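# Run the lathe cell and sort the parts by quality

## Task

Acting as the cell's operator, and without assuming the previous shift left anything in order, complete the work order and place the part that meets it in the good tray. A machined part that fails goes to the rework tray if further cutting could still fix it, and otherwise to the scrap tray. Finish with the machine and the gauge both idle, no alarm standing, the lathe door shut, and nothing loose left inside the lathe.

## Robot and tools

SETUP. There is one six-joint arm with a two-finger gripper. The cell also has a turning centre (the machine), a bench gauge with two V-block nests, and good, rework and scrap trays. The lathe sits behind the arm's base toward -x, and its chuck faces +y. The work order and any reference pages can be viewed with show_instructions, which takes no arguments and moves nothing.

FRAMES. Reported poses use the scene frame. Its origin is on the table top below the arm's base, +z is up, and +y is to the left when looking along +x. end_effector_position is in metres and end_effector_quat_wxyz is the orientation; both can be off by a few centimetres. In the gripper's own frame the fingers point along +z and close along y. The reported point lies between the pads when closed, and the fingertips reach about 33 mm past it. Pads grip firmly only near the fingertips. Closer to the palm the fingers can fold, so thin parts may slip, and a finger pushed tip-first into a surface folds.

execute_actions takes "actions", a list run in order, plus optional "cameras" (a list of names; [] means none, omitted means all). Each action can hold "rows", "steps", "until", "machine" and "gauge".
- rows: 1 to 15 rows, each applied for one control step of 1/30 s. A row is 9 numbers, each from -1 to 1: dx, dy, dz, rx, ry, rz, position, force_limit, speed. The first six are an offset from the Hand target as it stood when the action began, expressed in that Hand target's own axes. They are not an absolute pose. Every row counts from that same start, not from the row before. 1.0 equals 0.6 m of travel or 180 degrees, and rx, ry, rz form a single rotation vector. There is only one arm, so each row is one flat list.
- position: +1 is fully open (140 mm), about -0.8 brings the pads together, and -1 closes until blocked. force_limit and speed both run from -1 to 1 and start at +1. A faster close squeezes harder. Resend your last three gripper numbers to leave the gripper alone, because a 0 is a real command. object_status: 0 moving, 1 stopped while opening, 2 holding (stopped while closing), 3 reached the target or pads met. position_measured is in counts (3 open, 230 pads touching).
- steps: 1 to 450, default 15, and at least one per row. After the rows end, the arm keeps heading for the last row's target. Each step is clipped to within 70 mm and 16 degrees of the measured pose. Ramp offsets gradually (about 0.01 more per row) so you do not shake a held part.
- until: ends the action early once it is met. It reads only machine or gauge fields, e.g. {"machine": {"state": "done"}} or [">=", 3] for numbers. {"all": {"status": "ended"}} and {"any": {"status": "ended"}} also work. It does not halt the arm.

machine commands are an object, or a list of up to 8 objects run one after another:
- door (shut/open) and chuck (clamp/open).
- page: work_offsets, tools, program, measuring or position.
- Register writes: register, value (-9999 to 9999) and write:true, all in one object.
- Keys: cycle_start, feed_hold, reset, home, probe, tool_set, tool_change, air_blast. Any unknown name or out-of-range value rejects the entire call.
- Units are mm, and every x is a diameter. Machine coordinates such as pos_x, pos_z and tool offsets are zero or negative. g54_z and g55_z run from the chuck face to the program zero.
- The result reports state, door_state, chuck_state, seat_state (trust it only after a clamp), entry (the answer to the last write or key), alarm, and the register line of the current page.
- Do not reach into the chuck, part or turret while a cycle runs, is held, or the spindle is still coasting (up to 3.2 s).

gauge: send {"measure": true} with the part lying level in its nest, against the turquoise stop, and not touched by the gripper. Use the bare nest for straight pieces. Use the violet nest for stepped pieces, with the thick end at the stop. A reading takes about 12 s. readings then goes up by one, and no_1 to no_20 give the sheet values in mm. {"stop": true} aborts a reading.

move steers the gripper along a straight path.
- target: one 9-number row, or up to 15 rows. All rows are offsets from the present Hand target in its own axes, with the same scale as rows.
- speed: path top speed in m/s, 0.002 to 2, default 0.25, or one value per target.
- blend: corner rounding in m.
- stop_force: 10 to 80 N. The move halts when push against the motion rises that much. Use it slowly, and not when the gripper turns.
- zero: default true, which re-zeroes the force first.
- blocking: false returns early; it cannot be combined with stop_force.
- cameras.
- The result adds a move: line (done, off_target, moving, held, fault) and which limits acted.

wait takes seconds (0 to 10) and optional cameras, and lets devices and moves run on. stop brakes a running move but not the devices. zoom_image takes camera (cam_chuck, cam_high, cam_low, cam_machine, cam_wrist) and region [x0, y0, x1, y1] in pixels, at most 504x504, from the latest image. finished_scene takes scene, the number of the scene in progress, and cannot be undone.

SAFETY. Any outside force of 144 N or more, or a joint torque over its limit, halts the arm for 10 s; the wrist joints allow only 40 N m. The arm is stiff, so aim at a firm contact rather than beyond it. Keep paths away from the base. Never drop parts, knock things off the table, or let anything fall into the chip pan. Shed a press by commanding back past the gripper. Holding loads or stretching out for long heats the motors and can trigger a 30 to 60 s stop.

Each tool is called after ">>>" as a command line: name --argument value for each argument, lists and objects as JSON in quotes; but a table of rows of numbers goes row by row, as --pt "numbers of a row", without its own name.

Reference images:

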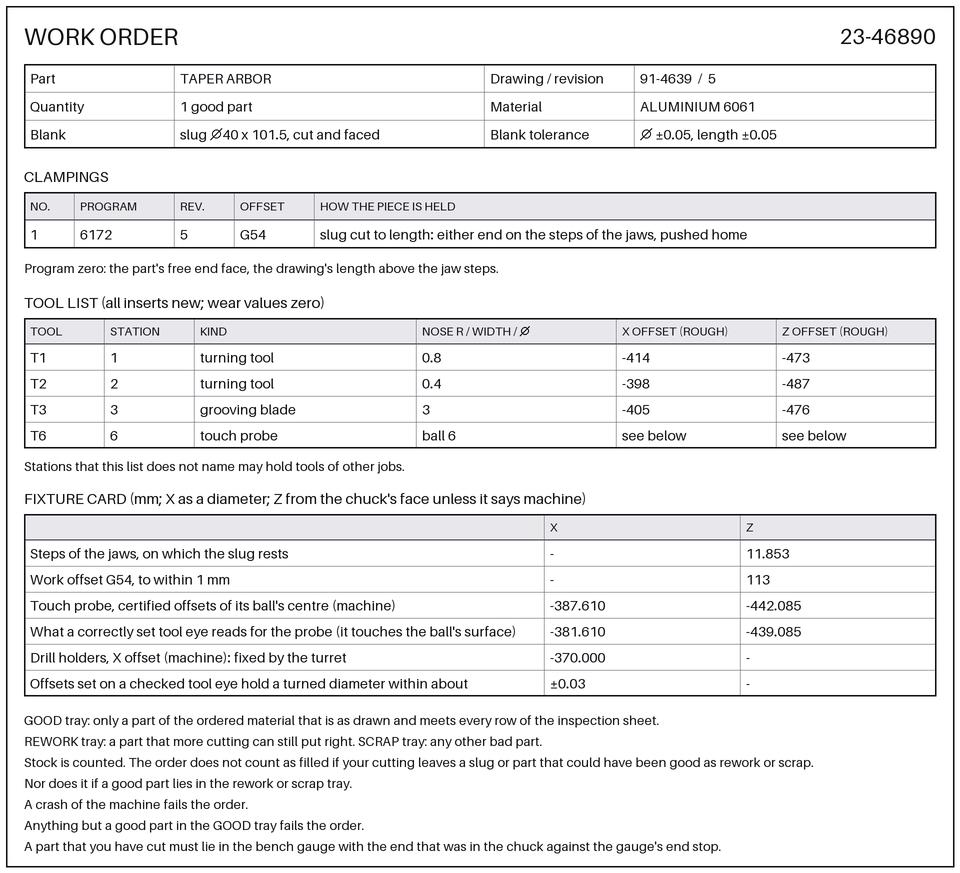

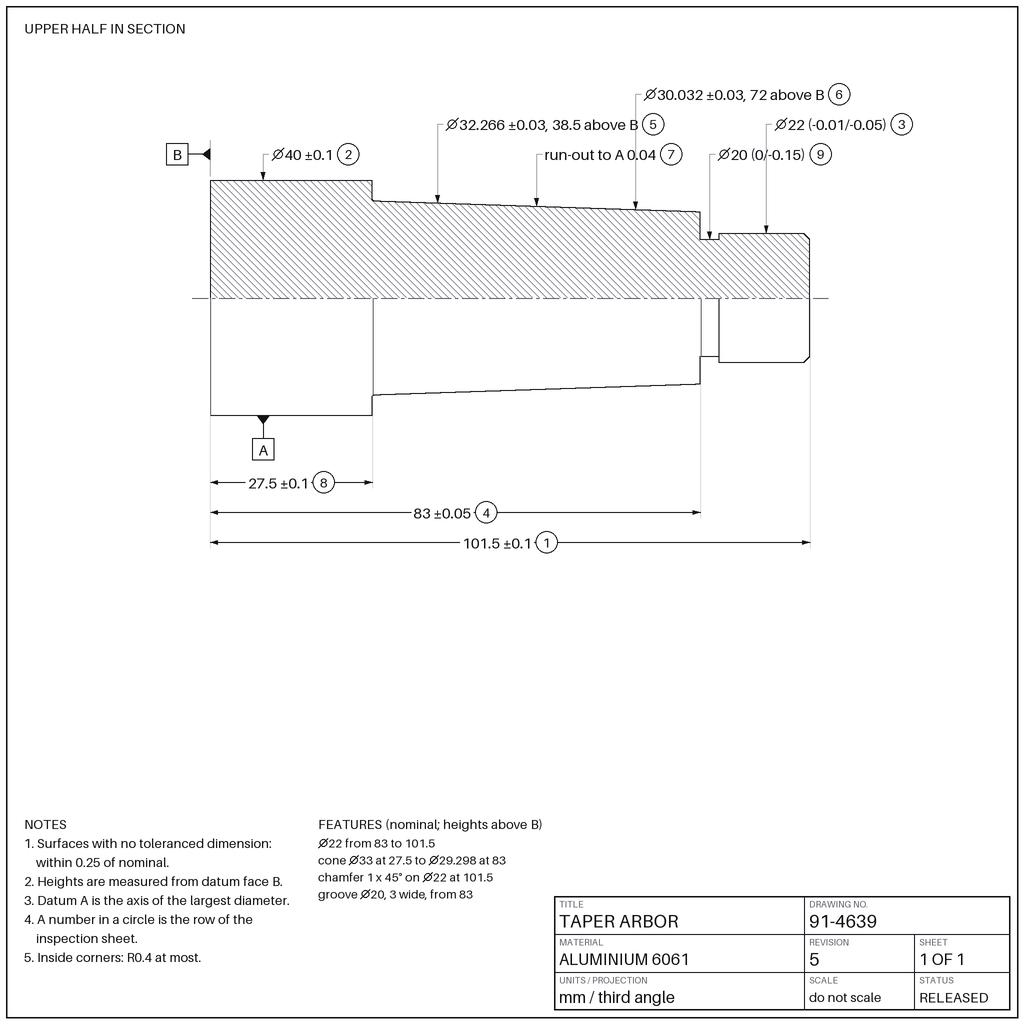

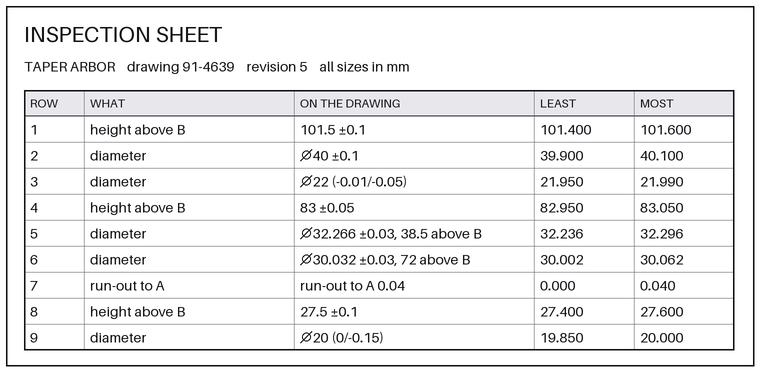

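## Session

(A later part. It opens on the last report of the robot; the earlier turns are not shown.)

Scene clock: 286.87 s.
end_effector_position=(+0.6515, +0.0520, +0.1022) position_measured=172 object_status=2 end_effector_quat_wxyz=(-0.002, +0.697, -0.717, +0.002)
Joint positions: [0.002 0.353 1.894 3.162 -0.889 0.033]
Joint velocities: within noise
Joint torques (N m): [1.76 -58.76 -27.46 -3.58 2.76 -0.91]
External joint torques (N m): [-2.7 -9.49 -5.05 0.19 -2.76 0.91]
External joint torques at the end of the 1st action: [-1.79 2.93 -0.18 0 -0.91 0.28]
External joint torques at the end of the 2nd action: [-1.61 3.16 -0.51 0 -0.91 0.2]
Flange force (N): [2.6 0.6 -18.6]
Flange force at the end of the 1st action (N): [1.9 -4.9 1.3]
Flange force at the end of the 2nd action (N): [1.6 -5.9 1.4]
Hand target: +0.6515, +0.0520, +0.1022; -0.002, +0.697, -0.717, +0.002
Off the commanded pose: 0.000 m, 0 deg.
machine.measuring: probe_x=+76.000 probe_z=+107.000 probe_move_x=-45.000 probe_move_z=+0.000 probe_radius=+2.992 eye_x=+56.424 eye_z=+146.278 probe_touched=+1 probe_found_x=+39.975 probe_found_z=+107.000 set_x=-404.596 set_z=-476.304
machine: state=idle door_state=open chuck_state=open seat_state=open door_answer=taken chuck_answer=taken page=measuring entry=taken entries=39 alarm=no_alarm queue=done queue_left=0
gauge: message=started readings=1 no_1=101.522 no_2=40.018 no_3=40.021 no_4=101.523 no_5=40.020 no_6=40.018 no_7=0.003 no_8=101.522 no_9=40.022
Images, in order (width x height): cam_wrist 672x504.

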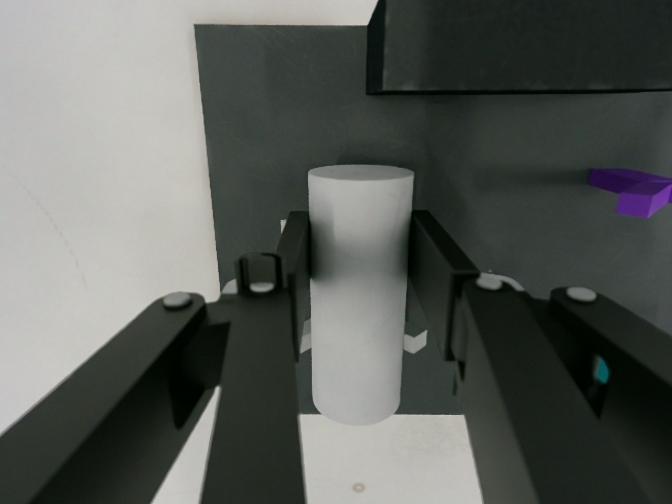

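>>> execute_actions --actions '[{"rows":[[0,0,-0.002,0,0,0,-0.98,0,-1],[0,0,-0.006,0,0,0,-0.98,0,-1],[0,0,-0.012,0,0,0,-0.98,0,-1],[0,0,-0.02,0,0,0,-0.98,0,-1],[0,0,-0.03,0,0,0,-0.98,0,-1],[0,0,-0.04,0,0,0,-0.98,0,-1]],"steps":30}]' --cameras '["cam_wrist","cam_low"]'

Scene clock: 288.30 s.
end_effector_position=(+0.6513, +0.0520, +0.1262) position_measured=172 object_status=2 end_effector_quat_wxyz=(-0.002, +0.697, -0.717, +0.002)
Joint positions: [0.002 0.328 1.877 3.161 -0.932 0.033]
Joint velocities: within noise
Joint torques (N m): [0.69 -72 -34.64 -3.41 0.84 -0.25]
External joint torques (N m): [-1.7 5.06 1.05 -0.09 -0.84 0.25]
Flange force (N): [1.8 -5.4 4.4]
Hand target: +0.6513, +0.0520, +0.1262; -0.002, +0.697, -0.717, +0.002
Off the commanded pose: 0.000 m, 0 deg.
machine.measuring: probe_x=+76.000 probe_z=+107.000 probe_move_x=-45.000 probe_move_z=+0.000 probe_radius=+2.992 eye_x=+56.424 eye_z=+146.278 probe_touched=+1 probe_found_x=+39.975 probe_found_z=+107.000 set_x=-404.596 set_z=-476.304
machine: state=idle door_state=open chuck_state=open seat_state=open door_answer=taken chuck_answer=taken page=measuring entry=taken entries=39 alarm=no_alarm queue=done queue_left=0
gauge: message=started readings=1 no_1=101.522 no_2=40.018 no_3=40.021 no_4=101.523 no_5=40.020 no_6=40.018 no_7=0.003 no_8=101.522 no_9=40.022
Images, in order (width x height): cam_low 672x504, cam_wrist 672x504.

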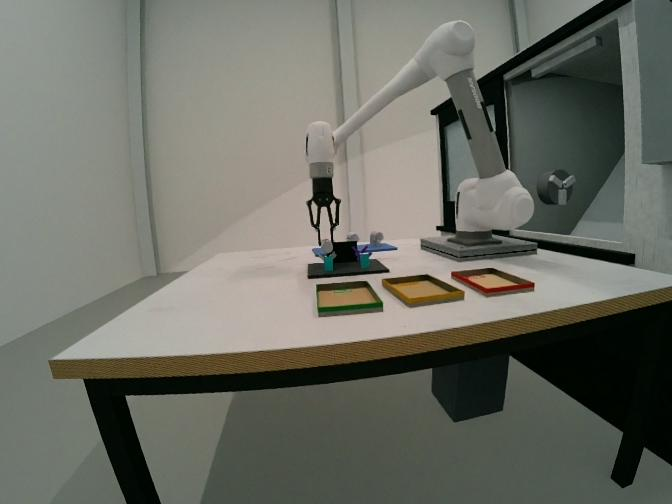

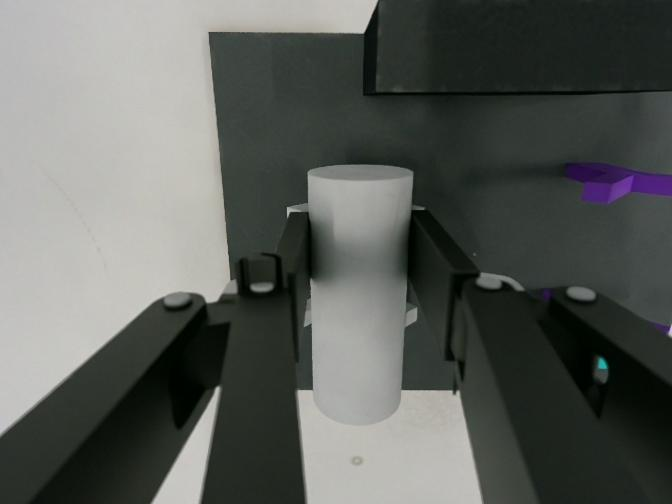

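>>> move --pt "0 0 -0.28 0 0 0 -0.98 0 -1" --pt "0.609 0.6022 -0.5455 0 0 0.279 -0.98 0 -1" --blend '[0.03,0]' --cameras '["cam_wrist"]'

Scene clock: 291.93 s.
end_effector_position=(+0.2784, -0.3032, +0.4516) position_measured=172 object_status=2 end_effector_quat_wxyz=(+0.002, -0.327, +0.945, -0.001)
Joint positions: [-0.948 -0.23 1.85 3.156 -1.53 -0.029]
Joint velocities: within noise
Joint torques (N m): [1.68 -20.1 -43.38 -4.21 0.86 -0.31]
External joint torques (N m): [-2.1 2.82 1.63 -0.11 -0.87 0.31]
Flange force (N): [4.2 -2.2 1.4]
Hand target: +0.2784, -0.3032, +0.4516; +0.002, -0.327, +0.945, -0.001
Off the commanded pose: 0.000 m, 0 deg.
machine.measuring: probe_x=+76.000 probe_z=+107.000 probe_move_x=-45.000 probe_move_z=+0.000 probe_radius=+2.992 eye_x=+56.424 eye_z=+146.278 probe_touched=+1 probe_found_x=+39.975 probe_found_z=+107.000 set_x=-404.596 set_z=-476.304
machine: state=idle door_state=open chuck_state=open seat_state=open door_answer=taken chuck_answer=taken page=measuring entry=taken entries=39 alarm=no_alarm queue=done queue_left=0
gauge: message=started readings=1 no_1=101.522 no_2=40.018 no_3=40.021 no_4=101.523 no_5=40.020 no_6=40.018 no_7=0.003 no_8=101.522 no_9=40.022
move: done
Images, in order (width x height): cam_wrist 672x504.

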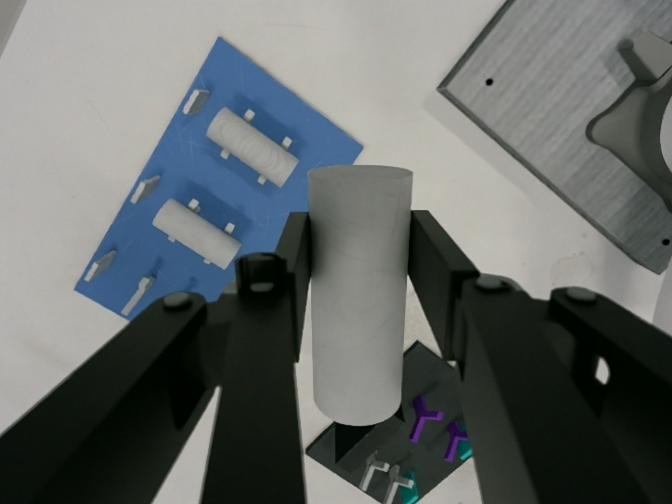

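>>> move --pt "0.3734 0.3192 0 0 0 0.256 -0.98 0 -1" --pt "0.5146 0.5364 0 0 0 0.428 -0.98 0 -1" --pt "0.5282 0.7939 0.002 0 0 0.6 -0.98 0 -1" --blend 0.03 --cameras '[]'

>>> move --target '[0,-0.433,-0.083,0.5,0,0,-0.98,0,-1]' --cameras '[]'

>>> move --target '[0.2302,0.3078,0.148,0,0.1133,0,-0.98,0,-1]' --speed 0.2 --cameras '["cam_chuck","cam_wrist","cam_machine"]'

Scene clock: 297.97 s.
end_effector_position=(-0.2652, -0.1248, +0.4478) position_measured=172 object_status=2 end_effector_quat_wxyz=(+0.002, +0.572, +0.820, +0.001)
Joint positions: [-2.801 -0.434 1.984 3.129 -1.603 0.003]
Joint velocities: within noise
Joint torques (N m): [2.7 0.21 -43.35 -4.25 0.79 -0.39]
External joint torques (N m): [-2.84 1.95 1.62 -0.09 -0.82 0.39]
Flange force (N): [8.0 -1.3 1.5]
Hand target: -0.2652, -0.1247, +0.4477; +0.002, +0.572, +0.820, +0.002
Off the commanded pose: 0.000 m, 0 deg.
machine.measuring: probe_x=+76.000 probe_z=+107.000 probe_move_x=-45.000 probe_move_z=+0.000 probe_radius=+2.992 eye_x=+56.424 eye_z=+146.278 probe_touched=+1 probe_found_x=+39.975 probe_found_z=+107.000 set_x=-404.596 set_z=-476.304
machine: state=idle door_state=open chuck_state=open seat_state=open door_answer=taken chuck_answer=taken page=measuring entry=taken entries=39 alarm=no_alarm queue=done queue_left=0
gauge: message=started readings=1 no_1=101.522 no_2=40.018 no_3=40.021 no_4=101.523 no_5=40.020 no_6=40.018 no_7=0.003 no_8=101.522 no_9=40.022
move: done
No camera images: "cameras" was empty.

Scene clock: 301.67 s.
end_effector_position=(-0.5093, -0.2144, +0.4963) position_measured=172 object_status=2 end_effector_quat_wxyz=(-0.403, +0.406, +0.581, -0.579)
Joint positions: [-2.816 -0.451 2.517 3.117 0.485 0.009]
Joint velocities: within noise
Joint torques (N m): [1.76 2.61 -42.13 -3.74 4.82 -0.12]
External joint torques (N m): [-1.97 3.14 2.5 -0.07 -2.06 0.07]
Flange force (N): [0.0 0.0 0.0]
Hand target: -0.5093, -0.2144, +0.4963; -0.403, +0.406, +0.581, -0.579
Off the commanded pose: 0.000 m, 0 deg.
machine.measuring: probe_x=+76.000 probe_z=+107.000 probe_move_x=-45.000 probe_move_z=+0.000 probe_radius=+2.992 eye_x=+56.424 eye_z=+146.278 probe_touched=+1 probe_found_x=+39.975 probe_found_z=+107.000 set_x=-404.596 set_z=-476.304
machine: state=idle door_state=open chuck_state=open seat_state=open door_answer=taken chuck_answer=taken page=measuring entry=taken entries=39 alarm=no_alarm queue=done queue_left=0
gauge: message=started readings=1 no_1=101.522 no_2=40.018 no_3=40.021 no_4=101.523 no_5=40.020 no_6=40.018 no_7=0.003 no_8=101.522 no_9=40.022
move: done
No camera images: "cameras" was empty.

Scene clock: 303.37 s.
end_effector_position=(-0.6394, -0.1153, +0.3111) position_measured=172 object_status=2 end_effector_quat_wxyz=(+0.500, -0.502, -0.500, +0.498)
Joint positions: [-2.887 0.148 2.556 3.442 1.145 -0.142]
Joint velocities: within noise
Joint torques (N m): [1.68 -38.31 -21.13 -2.26 4.93 -0.19]
External joint torques (N m): [-1.35 4.19 1.75 0.16 -2.2 0.14]
Flange force (N): [3.2 5.4 4.3]
Hand target: -0.6394, -0.1154, +0.3110; +0.500, -0.502, -0.500, +0.498
Off the commanded pose: 0.000 m, 0 deg.
machine.measuring: probe_x=+76.000 probe_z=+107.000 probe_move_x=-45.000 probe_move_z=+0.000 probe_radius=+2.992 eye_x=+56.424 eye_z=+146.278 probe_touched=+1 probe_found_x=+39.975 probe_found_z=+107.000 set_x=-404.596 set_z=-476.304
machine: state=idle door_state=open chuck_state=open seat_state=open door_answer=taken chuck_answer=taken page=measuring entry=taken entries=39 alarm=no_alarm queue=done queue_left=0
gauge: message=started readings=1 no_1=101.522 no_2=40.018 no_3=40.021 no_4=101.523 no_5=40.020 no_6=40.018 no_7=0.003 no_8=101.522 no_9=40.022
move: done
Images, in order (width x height): cam_chuck 672x504, cam_machine 672x504, cam_wrist 672x504.

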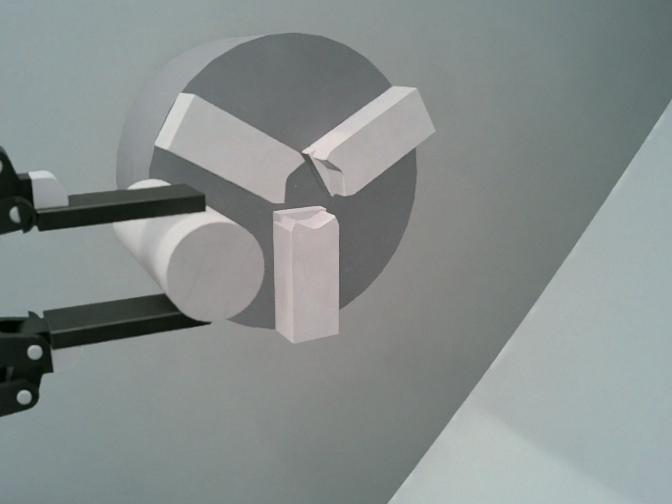

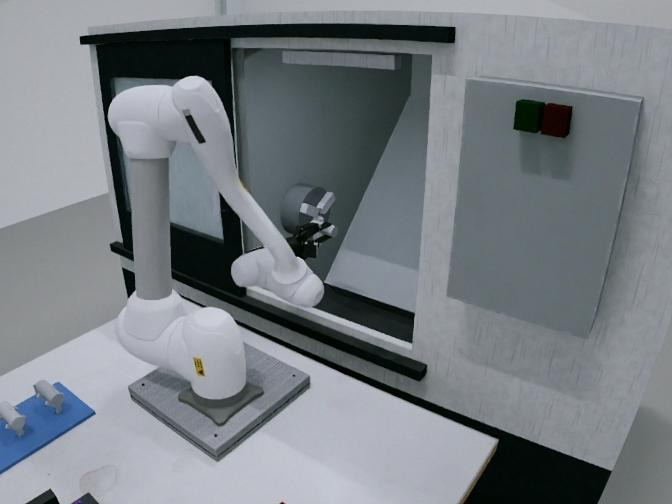

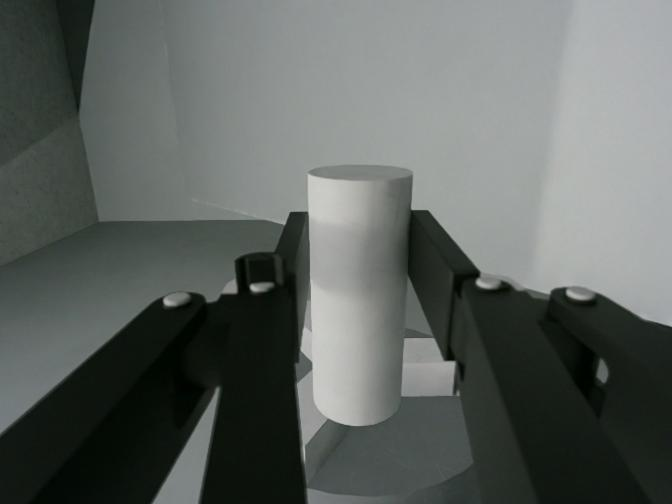

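>>> move --pt "0.012 0.0138 0.06 0 0 0 -0.98 0 -1" --pt "0.012 0.0138 0.1915 0 0 0 -0.98 0 -1" --speed 0.12 --cameras '["cam_chuck","cam_machine","cam_wrist"]'

Scene clock: 305.13 s.
end_effector_position=(-0.7542, -0.1077, +0.3022) position_measured=172 object_status=2 end_effector_quat_wxyz=(+0.500, -0.502, -0.500, +0.498)
Joint positions: [-2.975 0.29 2.372 3.351 1.095 -0.112]
Joint velocities: within noise
Joint torques (N m): [2.29 -54.84 -23 -2.26 4.83 -0.22]
External joint torques (N m): [-1.71 4.37 1.7 0.04 -2.09 0.17]
Flange force (N): [3.5 4.8 3.8]
Hand target: -0.7542, -0.1077, +0.3022; +0.500, -0.502, -0.500, +0.498
Off the commanded pose: 0.000 m, 0 deg.
machine.measuring: probe_x=+76.000 probe_z=+107.000 probe_move_x=-45.000 probe_move_z=+0.000 probe_radius=+2.992 eye_x=+56.424 eye_z=+146.278 probe_touched=+1 probe_found_x=+39.975 probe_found_z=+107.000 set_x=-404.596 set_z=-476.304
machine: state=idle door_state=open chuck_state=open seat_state=open door_answer=taken chuck_answer=taken page=measuring entry=taken entries=39 alarm=no_alarm queue=done queue_left=0
gauge: message=started readings=1 no_1=101.522 no_2=40.018 no_3=40.021 no_4=101.523 no_5=40.020 no_6=40.018 no_7=0.003 no_8=101.522 no_9=40.022
move: done
Images, in order (width x height): cam_chuck 672x504, cam_machine 672x504, cam_wrist 672x504.

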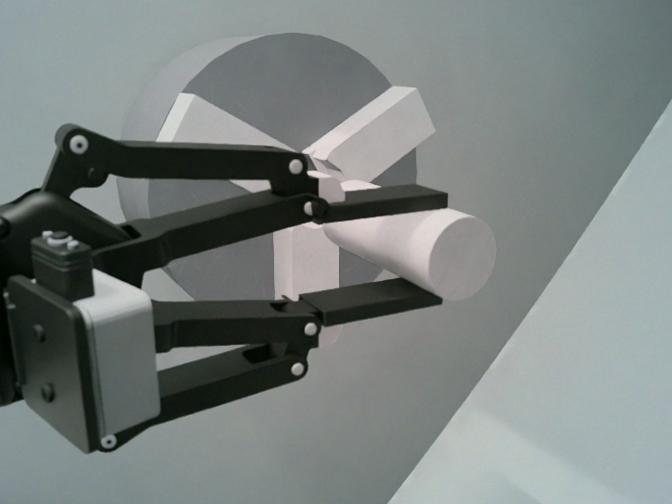

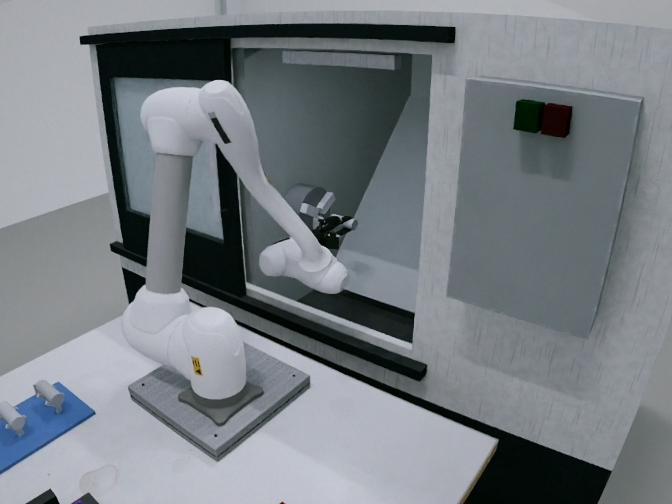

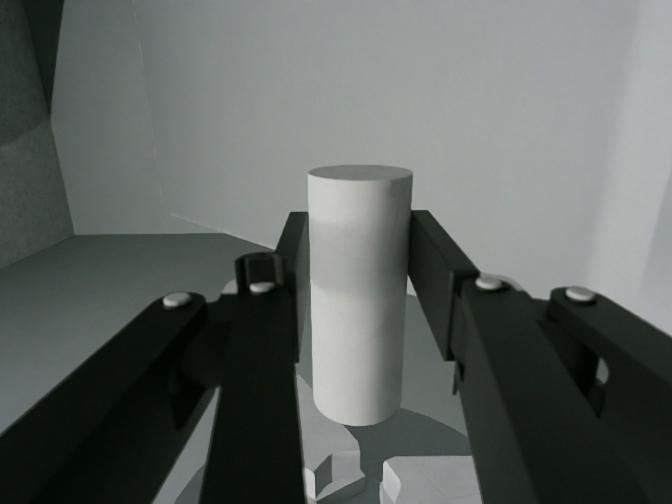

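>>> zoom_image --camera "cam_chuck" --region '[230, 120, 510, 330]'

Scaled by 1.800 from the camera's 672x504 image, which has a finer 960x720 frame.

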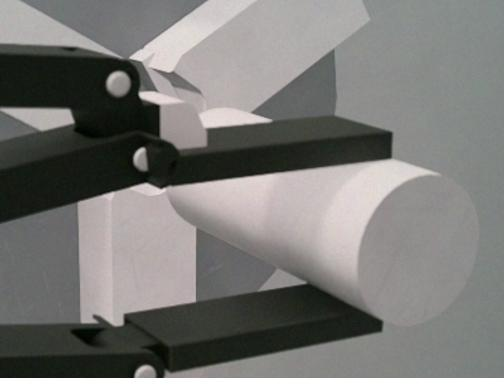

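>>> move --target '[-0.07,-0.0008,0.0208,0,0,0,-0.98,0,-1]' --speed 0.08 --stop_force 15 --cameras '["cam_chuck","cam_wrist"]'

>>> zoom_image --camera "cam_chuck" --region '[230, 120, 430, 280]'

Scene clock: 307.43 s.
end_effector_position=(-0.7669, -0.1497, +0.3026) position_measured=172 object_status=2 end_effector_quat_wxyz=(+0.500, -0.502, -0.500, +0.498)
Joint positions: [-2.89 0.317 2.327 3.449 1.088 -0.161]
Joint velocities: within noise
Joint torques (N m): [2.7 -58.55 -23.6 -2.4 4.69 -0.24]
External joint torques (N m): [-2.1 5.35 1.97 0.03 -1.98 0.19]
Flange force (N): [3.8 7.0 4.7]
Hand target: -0.7668, -0.1497, +0.3026; +0.500, -0.502, -0.500, +0.498
Off the commanded pose: 0.000 m, 0 deg.
machine.measuring: probe_x=+76.000 probe_z=+107.000 probe_move_x=-45.000 probe_move_z=+0.000 probe_radius=+2.992 eye_x=+56.424 eye_z=+146.278 probe_touched=+1 probe_found_x=+39.975 probe_found_z=+107.000 set_x=-404.596 set_z=-476.304
machine: state=idle door_state=open chuck_state=open seat_state=open door_answer=taken chuck_answer=taken page=measuring entry=taken entries=39 alarm=no_alarm queue=done queue_left=0
gauge: message=started readings=1 no_1=101.522 no_2=40.018 no_3=40.021 no_4=101.523 no_5=40.020 no_6=40.018 no_7=0.003 no_8=101.522 no_9=40.022
move: done
Images, in order (width x height): cam_chuck 672x504, cam_wrist 672x504.

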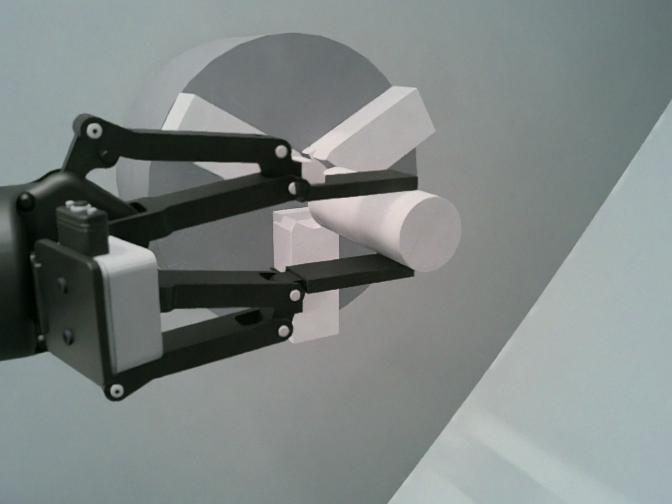

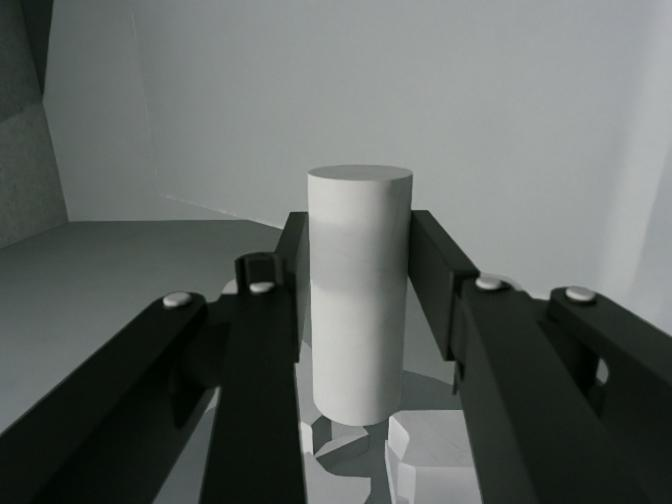

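Scaled by 2.520 from the camera's 672x504 image, which has a finer 960x720 frame.

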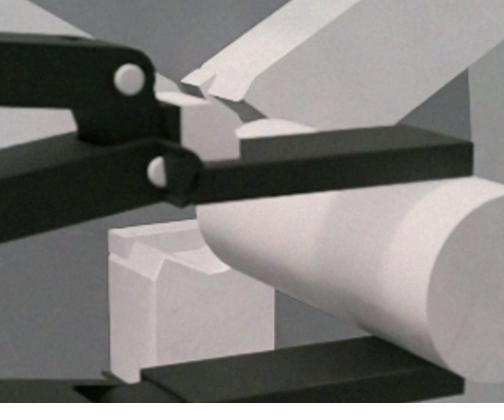

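>>> move --target '[-0.12,0,0,0,0,0,-0.98,0,-1]' --speed 0.015 --stop_force 10 --cameras '["cam_chuck","cam_wrist"]'

>>> zoom_image --camera "cam_chuck" --region '[230, 120, 430, 280]'

Scene clock: 309.93 s.
end_effector_position=(-0.7669, -0.1715, +0.3025) position_measured=172 object_status=2 end_effector_quat_wxyz=(+0.500, -0.502, -0.500, +0.498)
Joint positions: [-2.844 0.326 2.313 3.501 1.09 -0.186]
Joint velocities: within noise
Joint torques (N m): [16.87 -58.94 -27.52 -8.28 3.51 -0.17]
External joint torques (N m): [-16.32 4.92 5.93 5.88 -0.81 0.13]
Flange force (N): [21.8 7.9 2.7]
Hand target: -0.7669, -0.1715, +0.3025; +0.500, -0.502, -0.500, +0.498 (not the last commanded pose)
Off the commanded pose: 0.050 m, 0 deg.
machine.measuring: probe_x=+76.000 probe_z=+107.000 probe_move_x=-45.000 probe_move_z=+0.000 probe_radius=+2.992 eye_x=+56.424 eye_z=+146.278 probe_touched=+1 probe_found_x=+39.975 probe_found_z=+107.000 set_x=-404.596 set_z=-476.304
machine: state=idle door_state=open chuck_state=open seat_state=open door_answer=taken chuck_answer=taken page=measuring entry=taken entries=39 alarm=no_alarm queue=done queue_left=0
gauge: message=started readings=1 no_1=101.522 no_2=40.018 no_3=40.021 no_4=101.523 no_5=40.020 no_6=40.018 no_7=0.003 no_8=101.522 no_9=40.022
move: contact
Images, in order (width x height): cam_chuck 672x504, cam_wrist 672x504.

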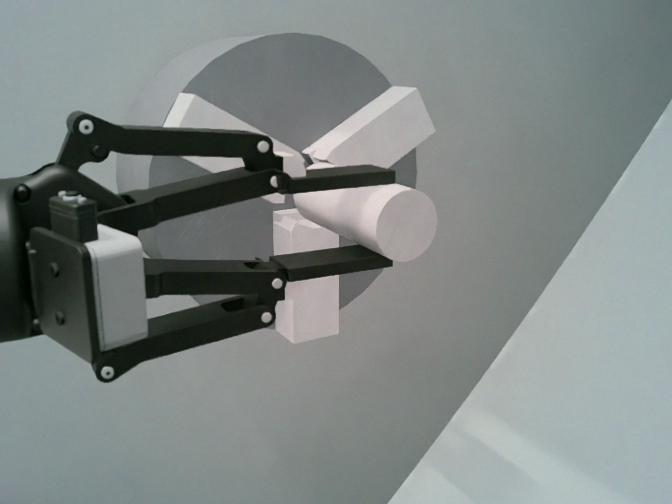

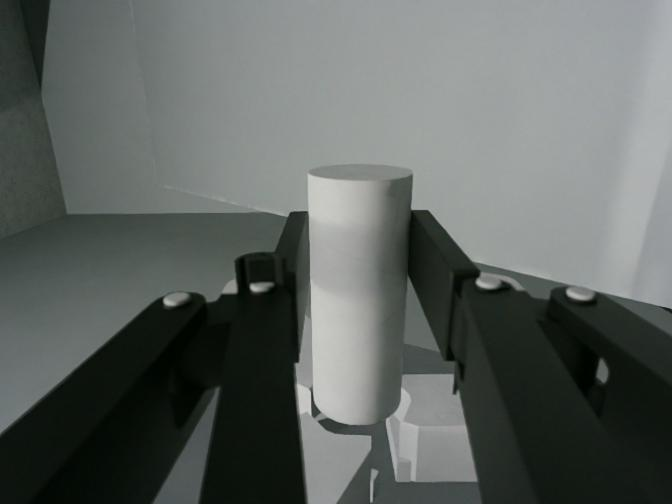

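Scaled by 2.520 from the camera's 672x504 image, which has a finer 960x720 frame.

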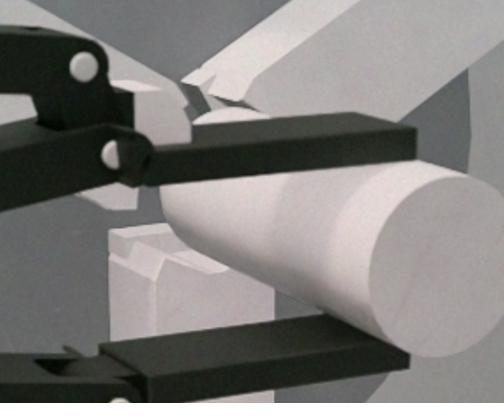

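>>> move --pt "0.02 0 0 0 0 0 -0.98 0 -1" --pt "0.02 -0.0003 -0.022 0 0 0 -0.98 0 -1" --speed 0.05 --cameras '[]'

>>> move --target '[-0.12,0,0,0,0,0,-0.98,0,-1]' --speed 0.015 --stop_force 10 --cameras '["cam_chuck","cam_wrist"]'

>>> zoom_image --camera "cam_chuck" --region '[230, 120, 430, 280]'

Scene clock: 311.03 s.
end_effector_position=(-0.7537, -0.1595, +0.3028) position_measured=172 object_status=2 end_effector_quat_wxyz=(+0.500, -0.502, -0.500, +0.498)
Joint positions: [-2.86 0.308 2.343 3.481 1.098 -0.173]
Joint velocities: within noise
Joint torques (N m): [2.5 -56.94 -23.64 -2.44 4.6 -0.21]
External joint torques (N m): [-2.04 5.06 2.35 0.1 -1.88 0.16]
Flange force (N): [3.9 6.9 3.8]
Hand target: -0.7537, -0.1596, +0.3028; +0.500, -0.502, -0.500, +0.498
Off the commanded pose: 0.000 m, 0 deg.
machine.measuring: probe_x=+76.000 probe_z=+107.000 probe_move_x=-45.000 probe_move_z=+0.000 probe_radius=+2.992 eye_x=+56.424 eye_z=+146.278 probe_touched=+1 probe_found_x=+39.975 probe_found_z=+107.000 set_x=-404.596 set_z=-476.304
machine: state=idle door_state=open chuck_state=open seat_state=open door_answer=taken chuck_answer=taken page=measuring entry=taken entries=39 alarm=no_alarm queue=done queue_left=0
gauge: message=started readings=1 no_1=101.522 no_2=40.018 no_3=40.021 no_4=101.523 no_5=40.020 no_6=40.018 no_7=0.003 no_8=101.522 no_9=40.022
move: done
No camera images: "cameras" was empty.

Scene clock: 312.50 s.
end_effector_position=(-0.7537, -0.1703, +0.3028) position_measured=172 object_status=2 end_effector_quat_wxyz=(+0.500, -0.502, -0.500, +0.498)
Joint positions: [-2.837 0.312 2.336 3.507 1.1 -0.186]
Joint velocities: within noise
Joint torques (N m): [19.55 -57.65 -24.95 -8.72 3.48 -0.24]
External joint torques (N m): [-19.02 5.39 3.75 6.36 -0.77 0.19]
Flange force (N): [25.2 8.2 8.8]
Hand target: -0.7537, -0.1703, +0.3028; +0.500, -0.502, -0.500, +0.498 (not the last commanded pose)
Off the commanded pose: 0.061 m, 0 deg.
machine.measuring: probe_x=+76.000 probe_z=+107.000 probe_move_x=-45.000 probe_move_z=+0.000 probe_radius=+2.992 eye_x=+56.424 eye_z=+146.278 probe_touched=+1 probe_found_x=+39.975 probe_found_z=+107.000 set_x=-404.596 set_z=-476.304
machine: state=idle door_state=open chuck_state=open seat_state=open door_answer=taken chuck_answer=taken page=measuring entry=taken entries=39 alarm=no_alarm queue=done queue_left=0
gauge: message=started readings=1 no_1=101.522 no_2=40.018 no_3=40.021 no_4=101.523 no_5=40.020 no_6=40.018 no_7=0.003 no_8=101.522 no_9=40.022
move: contact
Images, in order (width x height): cam_chuck 672x504, cam_wrist 672x504.

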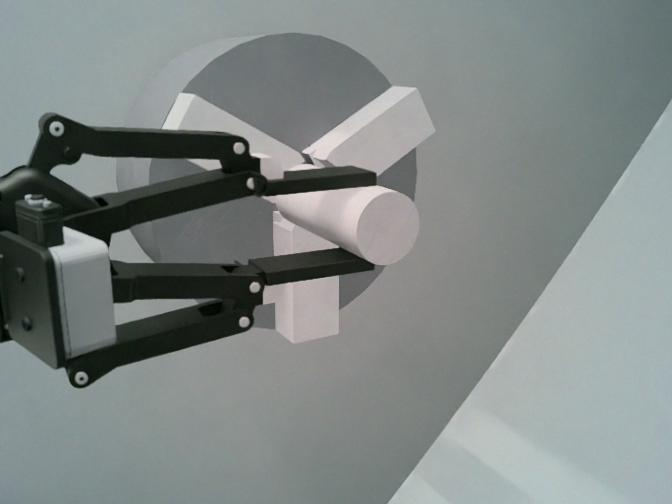

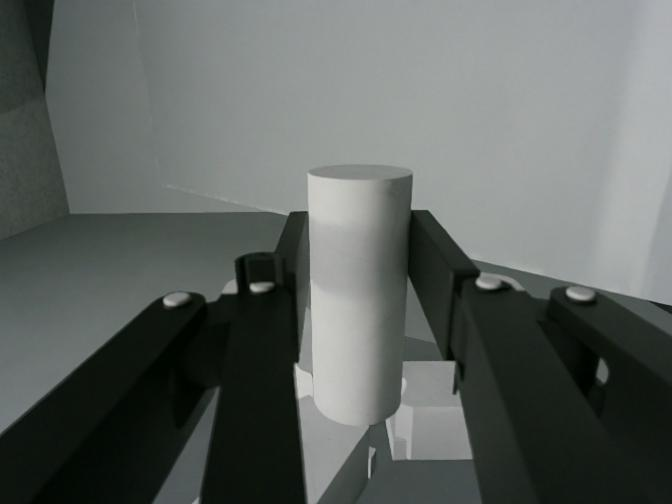

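Scaled by 2.520 from the camera's 672x504 image, which has a finer 960x720 frame.

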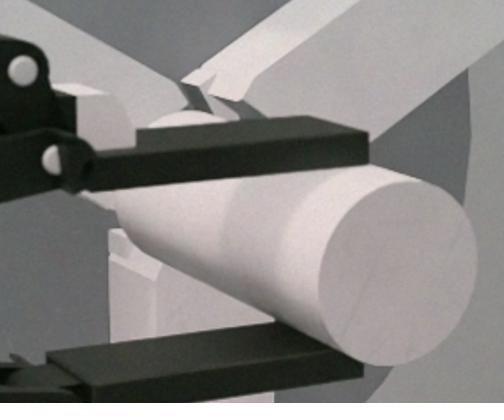

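>>> move --pt "0.015 0 0 0 0 0 -0.98 0 -1" --pt "0.015 0 0.0127 0 0 0 -0.98 0 -1" --speed 0.05 --cameras '[]'

>>> move --target '[-0.12,0,0,0,0,0,-0.98,0,-1]' --speed 0.015 --stop_force 10 --cameras '["cam_chuck","cam_wrist"]'

>>> zoom_image --camera "cam_chuck" --region '[230, 120, 430, 280]'

Scene clock: 314.03 s.
end_effector_position=(-0.7613, -0.1613, +0.3027) position_measured=172 object_status=2 end_effector_quat_wxyz=(+0.500, -0.502, -0.500, +0.498)
Joint positions: [-2.861 0.316 2.329 3.481 1.093 -0.175]
Joint velocities: within noise
Joint torques (N m): [2.25 -58.42 -23.47 -2.47 4.74 -0.27]
External joint torques (N m): [-1.69 5.41 2.05 0.1 -2.03 0.22]
Flange force (N): [2.8 7.1 4.5]
Hand target: -0.7613, -0.1613, +0.3027; +0.500, -0.502, -0.500, +0.498
Off the commanded pose: 0.000 m, 0 deg.
machine.measuring: probe_x=+76.000 probe_z=+107.000 probe_move_x=-45.000 probe_move_z=+0.000 probe_radius=+2.992 eye_x=+56.424 eye_z=+146.278 probe_touched=+1 probe_found_x=+39.975 probe_found_z=+107.000 set_x=-404.596 set_z=-476.304
machine: state=idle door_state=open chuck_state=open seat_state=open door_answer=taken chuck_answer=taken page=measuring entry=taken entries=39 alarm=no_alarm queue=done queue_left=0
gauge: message=started readings=1 no_1=101.522 no_2=40.018 no_3=40.021 no_4=101.523 no_5=40.020 no_6=40.018 no_7=0.003 no_8=101.522 no_9=40.022
move: done
No camera images: "cameras" was empty.

Scene clock: 316.63 s.
end_effector_position=(-0.7614, -0.1885, +0.3027) position_measured=172 object_status=2 end_effector_quat_wxyz=(+0.500, -0.503, -0.500, +0.498)
Joint positions: [-2.805 0.328 2.31 3.545 1.096 -0.206]
Joint velocities: within noise
Joint torques (N m): [19.76 -59.1 -25.45 -9.16 3.2 -0.19]
External joint torques (N m): [-19.24 4.97 3.94 6.74 -0.5 0.14]
Flange force (N): [24.0 7.3 8.4]
Hand target: -0.7614, -0.1885, +0.3027; +0.500, -0.503, -0.500, +0.498 (not the last commanded pose)
Off the commanded pose: 0.045 m, 0 deg.
machine.measuring: probe_x=+76.000 probe_z=+107.000 probe_move_x=-45.000 probe_move_z=+0.000 probe_radius=+2.992 eye_x=+56.424 eye_z=+146.278 probe_touched=+1 probe_found_x=+39.975 probe_found_z=+107.000 set_x=-404.596 set_z=-476.304
machine: state=idle door_state=open chuck_state=open seat_state=open door_answer=taken chuck_answer=taken page=measuring entry=taken entries=39 alarm=no_alarm queue=done queue_left=0
gauge: message=started readings=1 no_1=101.522 no_2=40.018 no_3=40.021 no_4=101.523 no_5=40.020 no_6=40.018 no_7=0.003 no_8=101.522 no_9=40.022
move: contact
Images, in order (width x height): cam_chuck 672x504, cam_wrist 672x504.

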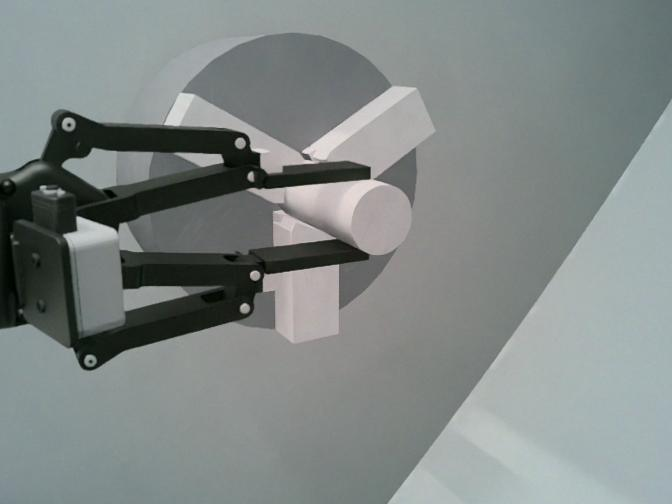

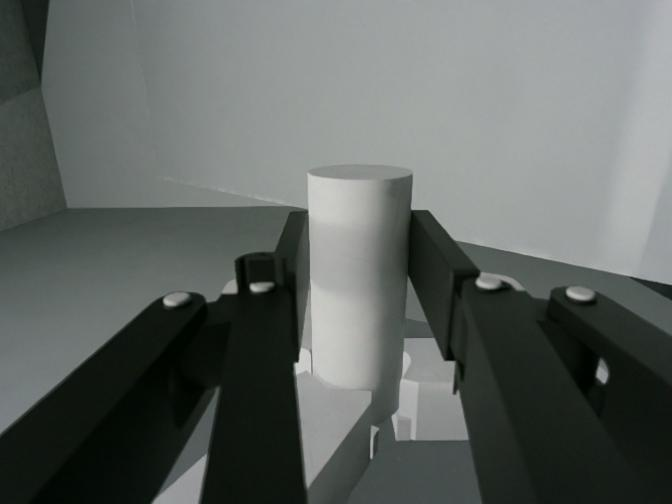

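Scaled by 2.520 from the camera's 672x504 image, which has a finer 960x720 frame.

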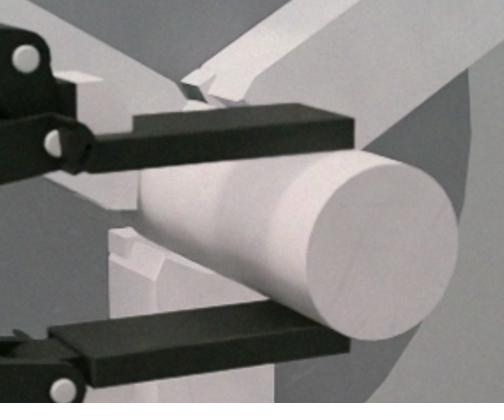

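>>> move --target '[0.001,0,0,0,0,0,-0.98,0,-1]' --speed 0.02 --cameras '[]'

>>> move --target '[0,0,0.01,0,0,0,-0.98,0,-1]' --speed 0.004 --stop_force 10 --cameras '[]'

>>> move --target '[0,0,-0.002,0,0,0,-0.98,0,-1]' --speed 0.02 --cameras '[]'

>>> move --target '[0,0,-0.015,0,0,0,-0.98,0,-1]' --speed 0.004 --stop_force 10 --cameras '[]'

Scene clock: 317.77 s.
end_effector_position=(-0.7614, -0.1880, +0.3027) position_measured=172 object_status=2 end_effector_quat_wxyz=(+0.500, -0.503, -0.500, +0.498)
Joint positions: [-2.807 0.328 2.31 3.544 1.096 -0.205]
Joint velocities: within noise
Joint torques (N m): [3.89 -58.74 -23.79 -3.22 4.4 -0.21]
External joint torques (N m): [-3.35 4.65 2.29 0.8 -1.69 0.16]
Flange force (N): [4.8 6.0 4.0]
Hand target: -0.7614, -0.1879, +0.3027; +0.500, -0.503, -0.500, +0.498
Off the commanded pose: 0.000 m, 0 deg.
machine.measuring: probe_x=+76.000 probe_z=+107.000 probe_move_x=-45.000 probe_move_z=+0.000 probe_radius=+2.992 eye_x=+56.424 eye_z=+146.278 probe_touched=+1 probe_found_x=+39.975 probe_found_z=+107.000 set_x=-404.596 set_z=-476.304
machine: state=idle door_state=open chuck_state=open seat_state=open door_answer=taken chuck_answer=taken page=measuring entry=taken entries=39 alarm=no_alarm queue=done queue_left=0
gauge: message=started readings=1 no_1=101.522 no_2=40.018 no_3=40.021 no_4=101.523 no_5=40.020 no_6=40.018 no_7=0.003 no_8=101.522 no_9=40.022
move: done
No camera images: "cameras" was empty.

Scene clock: 319.70 s.
end_effector_position=(-0.7668, -0.1879, +0.3027) position_measured=172 object_status=2 end_effector_quat_wxyz=(+0.500, -0.503, -0.500, +0.498)
Joint positions: [-2.81 0.333 2.301 3.54 1.092 -0.205]
Joint velocities: within noise
Joint torques (N m): [1.77 -59.2 -29.39 -2.89 4.63 -0.23]
External joint torques (N m): [-1.26 4.46 7.76 0.46 -1.92 0.18]
Flange force (N): [5.6 7.4 -6.5]
Hand target: -0.7667, -0.1879, +0.3027; +0.500, -0.503, -0.500, +0.498 (not the last commanded pose)
Off the commanded pose: 0.001 m, 0 deg.
machine.measuring: probe_x=+76.000 probe_z=+107.000 probe_move_x=-45.000 probe_move_z=+0.000 probe_radius=+2.992 eye_x=+56.424 eye_z=+146.278 probe_touched=+1 probe_found_x=+39.975 probe_found_z=+107.000 set_x=-404.596 set_z=-476.304
machine: state=idle door_state=open chuck_state=open seat_state=open door_answer=taken chuck_answer=taken page=measuring entry=taken entries=39 alarm=no_alarm queue=done queue_left=0
gauge: message=started readings=1 no_1=101.522 no_2=40.018 no_3=40.021 no_4=101.523 no_5=40.020 no_6=40.018 no_7=0.003 no_8=101.522 no_9=40.022
move: contact
No camera images: "cameras" was empty.

Scene clock: 320.40 s.
end_effector_position=(-0.7655, -0.1879, +0.3027) position_measured=172 object_status=2 end_effector_quat_wxyz=(+0.500, -0.503, -0.500, +0.498)
Joint positions: [-2.81 0.332 2.303 3.541 1.093 -0.205]
Joint velocities: within noise
Joint torques (N m): [2.02 -59.96 -23.45 -2.55 4.72 -0.3]
External joint torques (N m): [-1.48 5.38 1.81 0.11 -2.01 0.25]
Flange force (N): [2.1 6.9 4.8]
Hand target: -0.7655, -0.1879, +0.3027; +0.500, -0.503, -0.500, +0.498
Off the commanded pose: 0.000 m, 0 deg.
machine.measuring: probe_x=+76.000 probe_z=+107.000 probe_move_x=-45.000 probe_move_z=+0.000 probe_radius=+2.992 eye_x=+56.424 eye_z=+146.278 probe_touched=+1 probe_found_x=+39.975 probe_found_z=+107.000 set_x=-404.596 set_z=-476.304
machine: state=idle door_state=open chuck_state=open seat_state=open door_answer=taken chuck_answer=taken page=measuring entry=taken entries=39 alarm=no_alarm queue=done queue_left=0
gauge: message=started readings=1 no_1=101.522 no_2=40.018 no_3=40.021 no_4=101.523 no_5=40.020 no_6=40.018 no_7=0.003 no_8=101.522 no_9=40.022
move: done
No camera images: "cameras" was empty.

Scene clock: 321.97 s.
end_effector_position=(-0.7617, -0.1879, +0.3027) position_measured=172 object_status=2 end_effector_quat_wxyz=(+0.500, -0.503, -0.500, +0.498)
Joint positions: [-2.807 0.328 2.31 3.544 1.096 -0.205]
Joint velocities: within noise
Joint torques (N m): [5.56 -61.85 -18.67 -3.44 4.92 -0.17]
External joint torques (N m): [-4.97 7.72 -2.85 1.01 -2.22 0.12]
Flange force (N): [2.2 8.6 17.0]
Hand target: -0.7617, -0.1879, +0.3027; +0.500, -0.503, -0.500, +0.498 (not the last commanded pose)
Off the commanded pose: 0.005 m, 0 deg.
machine.measuring: probe_x=+76.000 probe_z=+107.000 probe_move_x=-45.000 probe_move_z=+0.000 probe_radius=+2.992 eye_x=+56.424 eye_z=+146.278 probe_touched=+1 probe_found_x=+39.975 probe_found_z=+107.000 set_x=-404.596 set_z=-476.304
machine: state=idle door_state=open chuck_state=open seat_state=open door_answer=taken chuck_answer=taken page=measuring entry=taken entries=39 alarm=no_alarm queue=done queue_left=0
gauge: message=started readings=1 no_1=101.522 no_2=40.018 no_3=40.021 no_4=101.523 no_5=40.020 no_6=40.018 no_7=0.003 no_8=101.522 no_9=40.022
move: contact
No camera images: "cameras" was empty.

>>> move --target '[0,0,0.0043,0,0,0,-0.98,0,-1]' --speed 0.02 --cameras '[]'

>>> move --target '[-0.01,0,0,0,0,0,-0.98,0,-1]' --speed 0.005 --stop_force 10 --cameras '["cam_chuck"]'

Scene clock: 323.00 s.
end_effector_position=(-0.7643, -0.1879, +0.3027) position_measured=172 object_status=2 end_effector_quat_wxyz=(+0.500, -0.503, -0.500, +0.498)
Joint positions: [-2.809 0.331 2.305 3.542 1.094 -0.205]
Joint velocities: within noise
Joint torques (N m): [2.59 -59.85 -23.3 -2.6 4.63 -0.25]
External joint torques (N m): [-2.14 5.47 1.75 0.17 -1.93 0.2]
Flange force (N): [3.1 7.2 5.4]
Hand target: -0.7643, -0.1879, +0.3027; +0.500, -0.503, -0.500, +0.498
Off the commanded pose: 0.000 m, 0 deg.
machine.measuring: probe_x=+76.000 probe_z=+107.000 probe_move_x=-45.000 probe_move_z=+0.000 probe_radius=+2.992 eye_x=+56.424 eye_z=+146.278 probe_touched=+1 probe_found_x=+39.975 probe_found_z=+107.000 set_x=-404.596 set_z=-476.304
machine: state=idle door_state=open chuck_state=open seat_state=open door_answer=taken chuck_answer=taken page=measuring entry=taken entries=39 alarm=no_alarm queue=done queue_left=0
gauge: message=started readings=1 no_1=101.522 no_2=40.018 no_3=40.021 no_4=101.523 no_5=40.020 no_6=40.018 no_7=0.003 no_8=101.522 no_9=40.022
move: done
No camera images: "cameras" was empty.

Scene clock: 323.80 s.
end_effector_position=(-0.7643, -0.1887, +0.3027) position_measured=172 object_status=2 end_effector_quat_wxyz=(+0.500, -0.503, -0.500, +0.497)
Joint positions: [-2.807 0.331 2.304 3.545 1.094 -0.206]
Joint velocities: within noise
Joint torques (N m): [13.44 -58.42 -24.36 -6.69 3.29 -0.16]
External joint torques (N m): [-12.89 3.92 2.81 4.26 -0.59 0.11]
Flange force (N): [16.5 5.6 6.2]
Hand target: -0.7643, -0.1887, +0.3027; +0.500, -0.503, -0.500, +0.497 (not the last commanded pose)
Off the commanded pose: 0.005 m, 0 deg.
machine.measuring: probe_x=+76.000 probe_z=+107.000 probe_move_x=-45.000 probe_move_z=+0.000 probe_radius=+2.992 eye_x=+56.424 eye_z=+146.278 probe_touched=+1 probe_found_x=+39.975 probe_found_z=+107.000 set_x=-404.596 set_z=-476.304
machine: state=idle door_state=open chuck_state=open seat_state=home door_answer=taken chuck_answer=taken page=measuring entry=taken entries=39 alarm=no_alarm queue=done queue_left=0
gauge: message=started readings=1 no_1=101.522 no_2=40.018 no_3=40.021 no_4=101.523 no_5=40.020 no_6=40.018 no_7=0.003 no_8=101.522 no_9=40.022
move: contact
Images, in order (width x height): cam_chuck 672x504.

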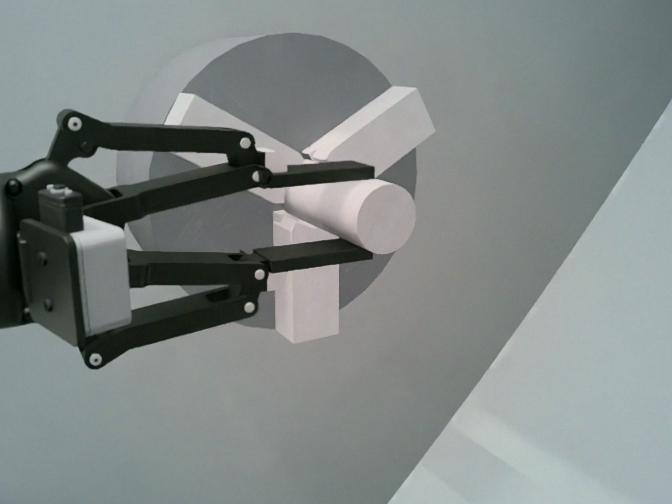

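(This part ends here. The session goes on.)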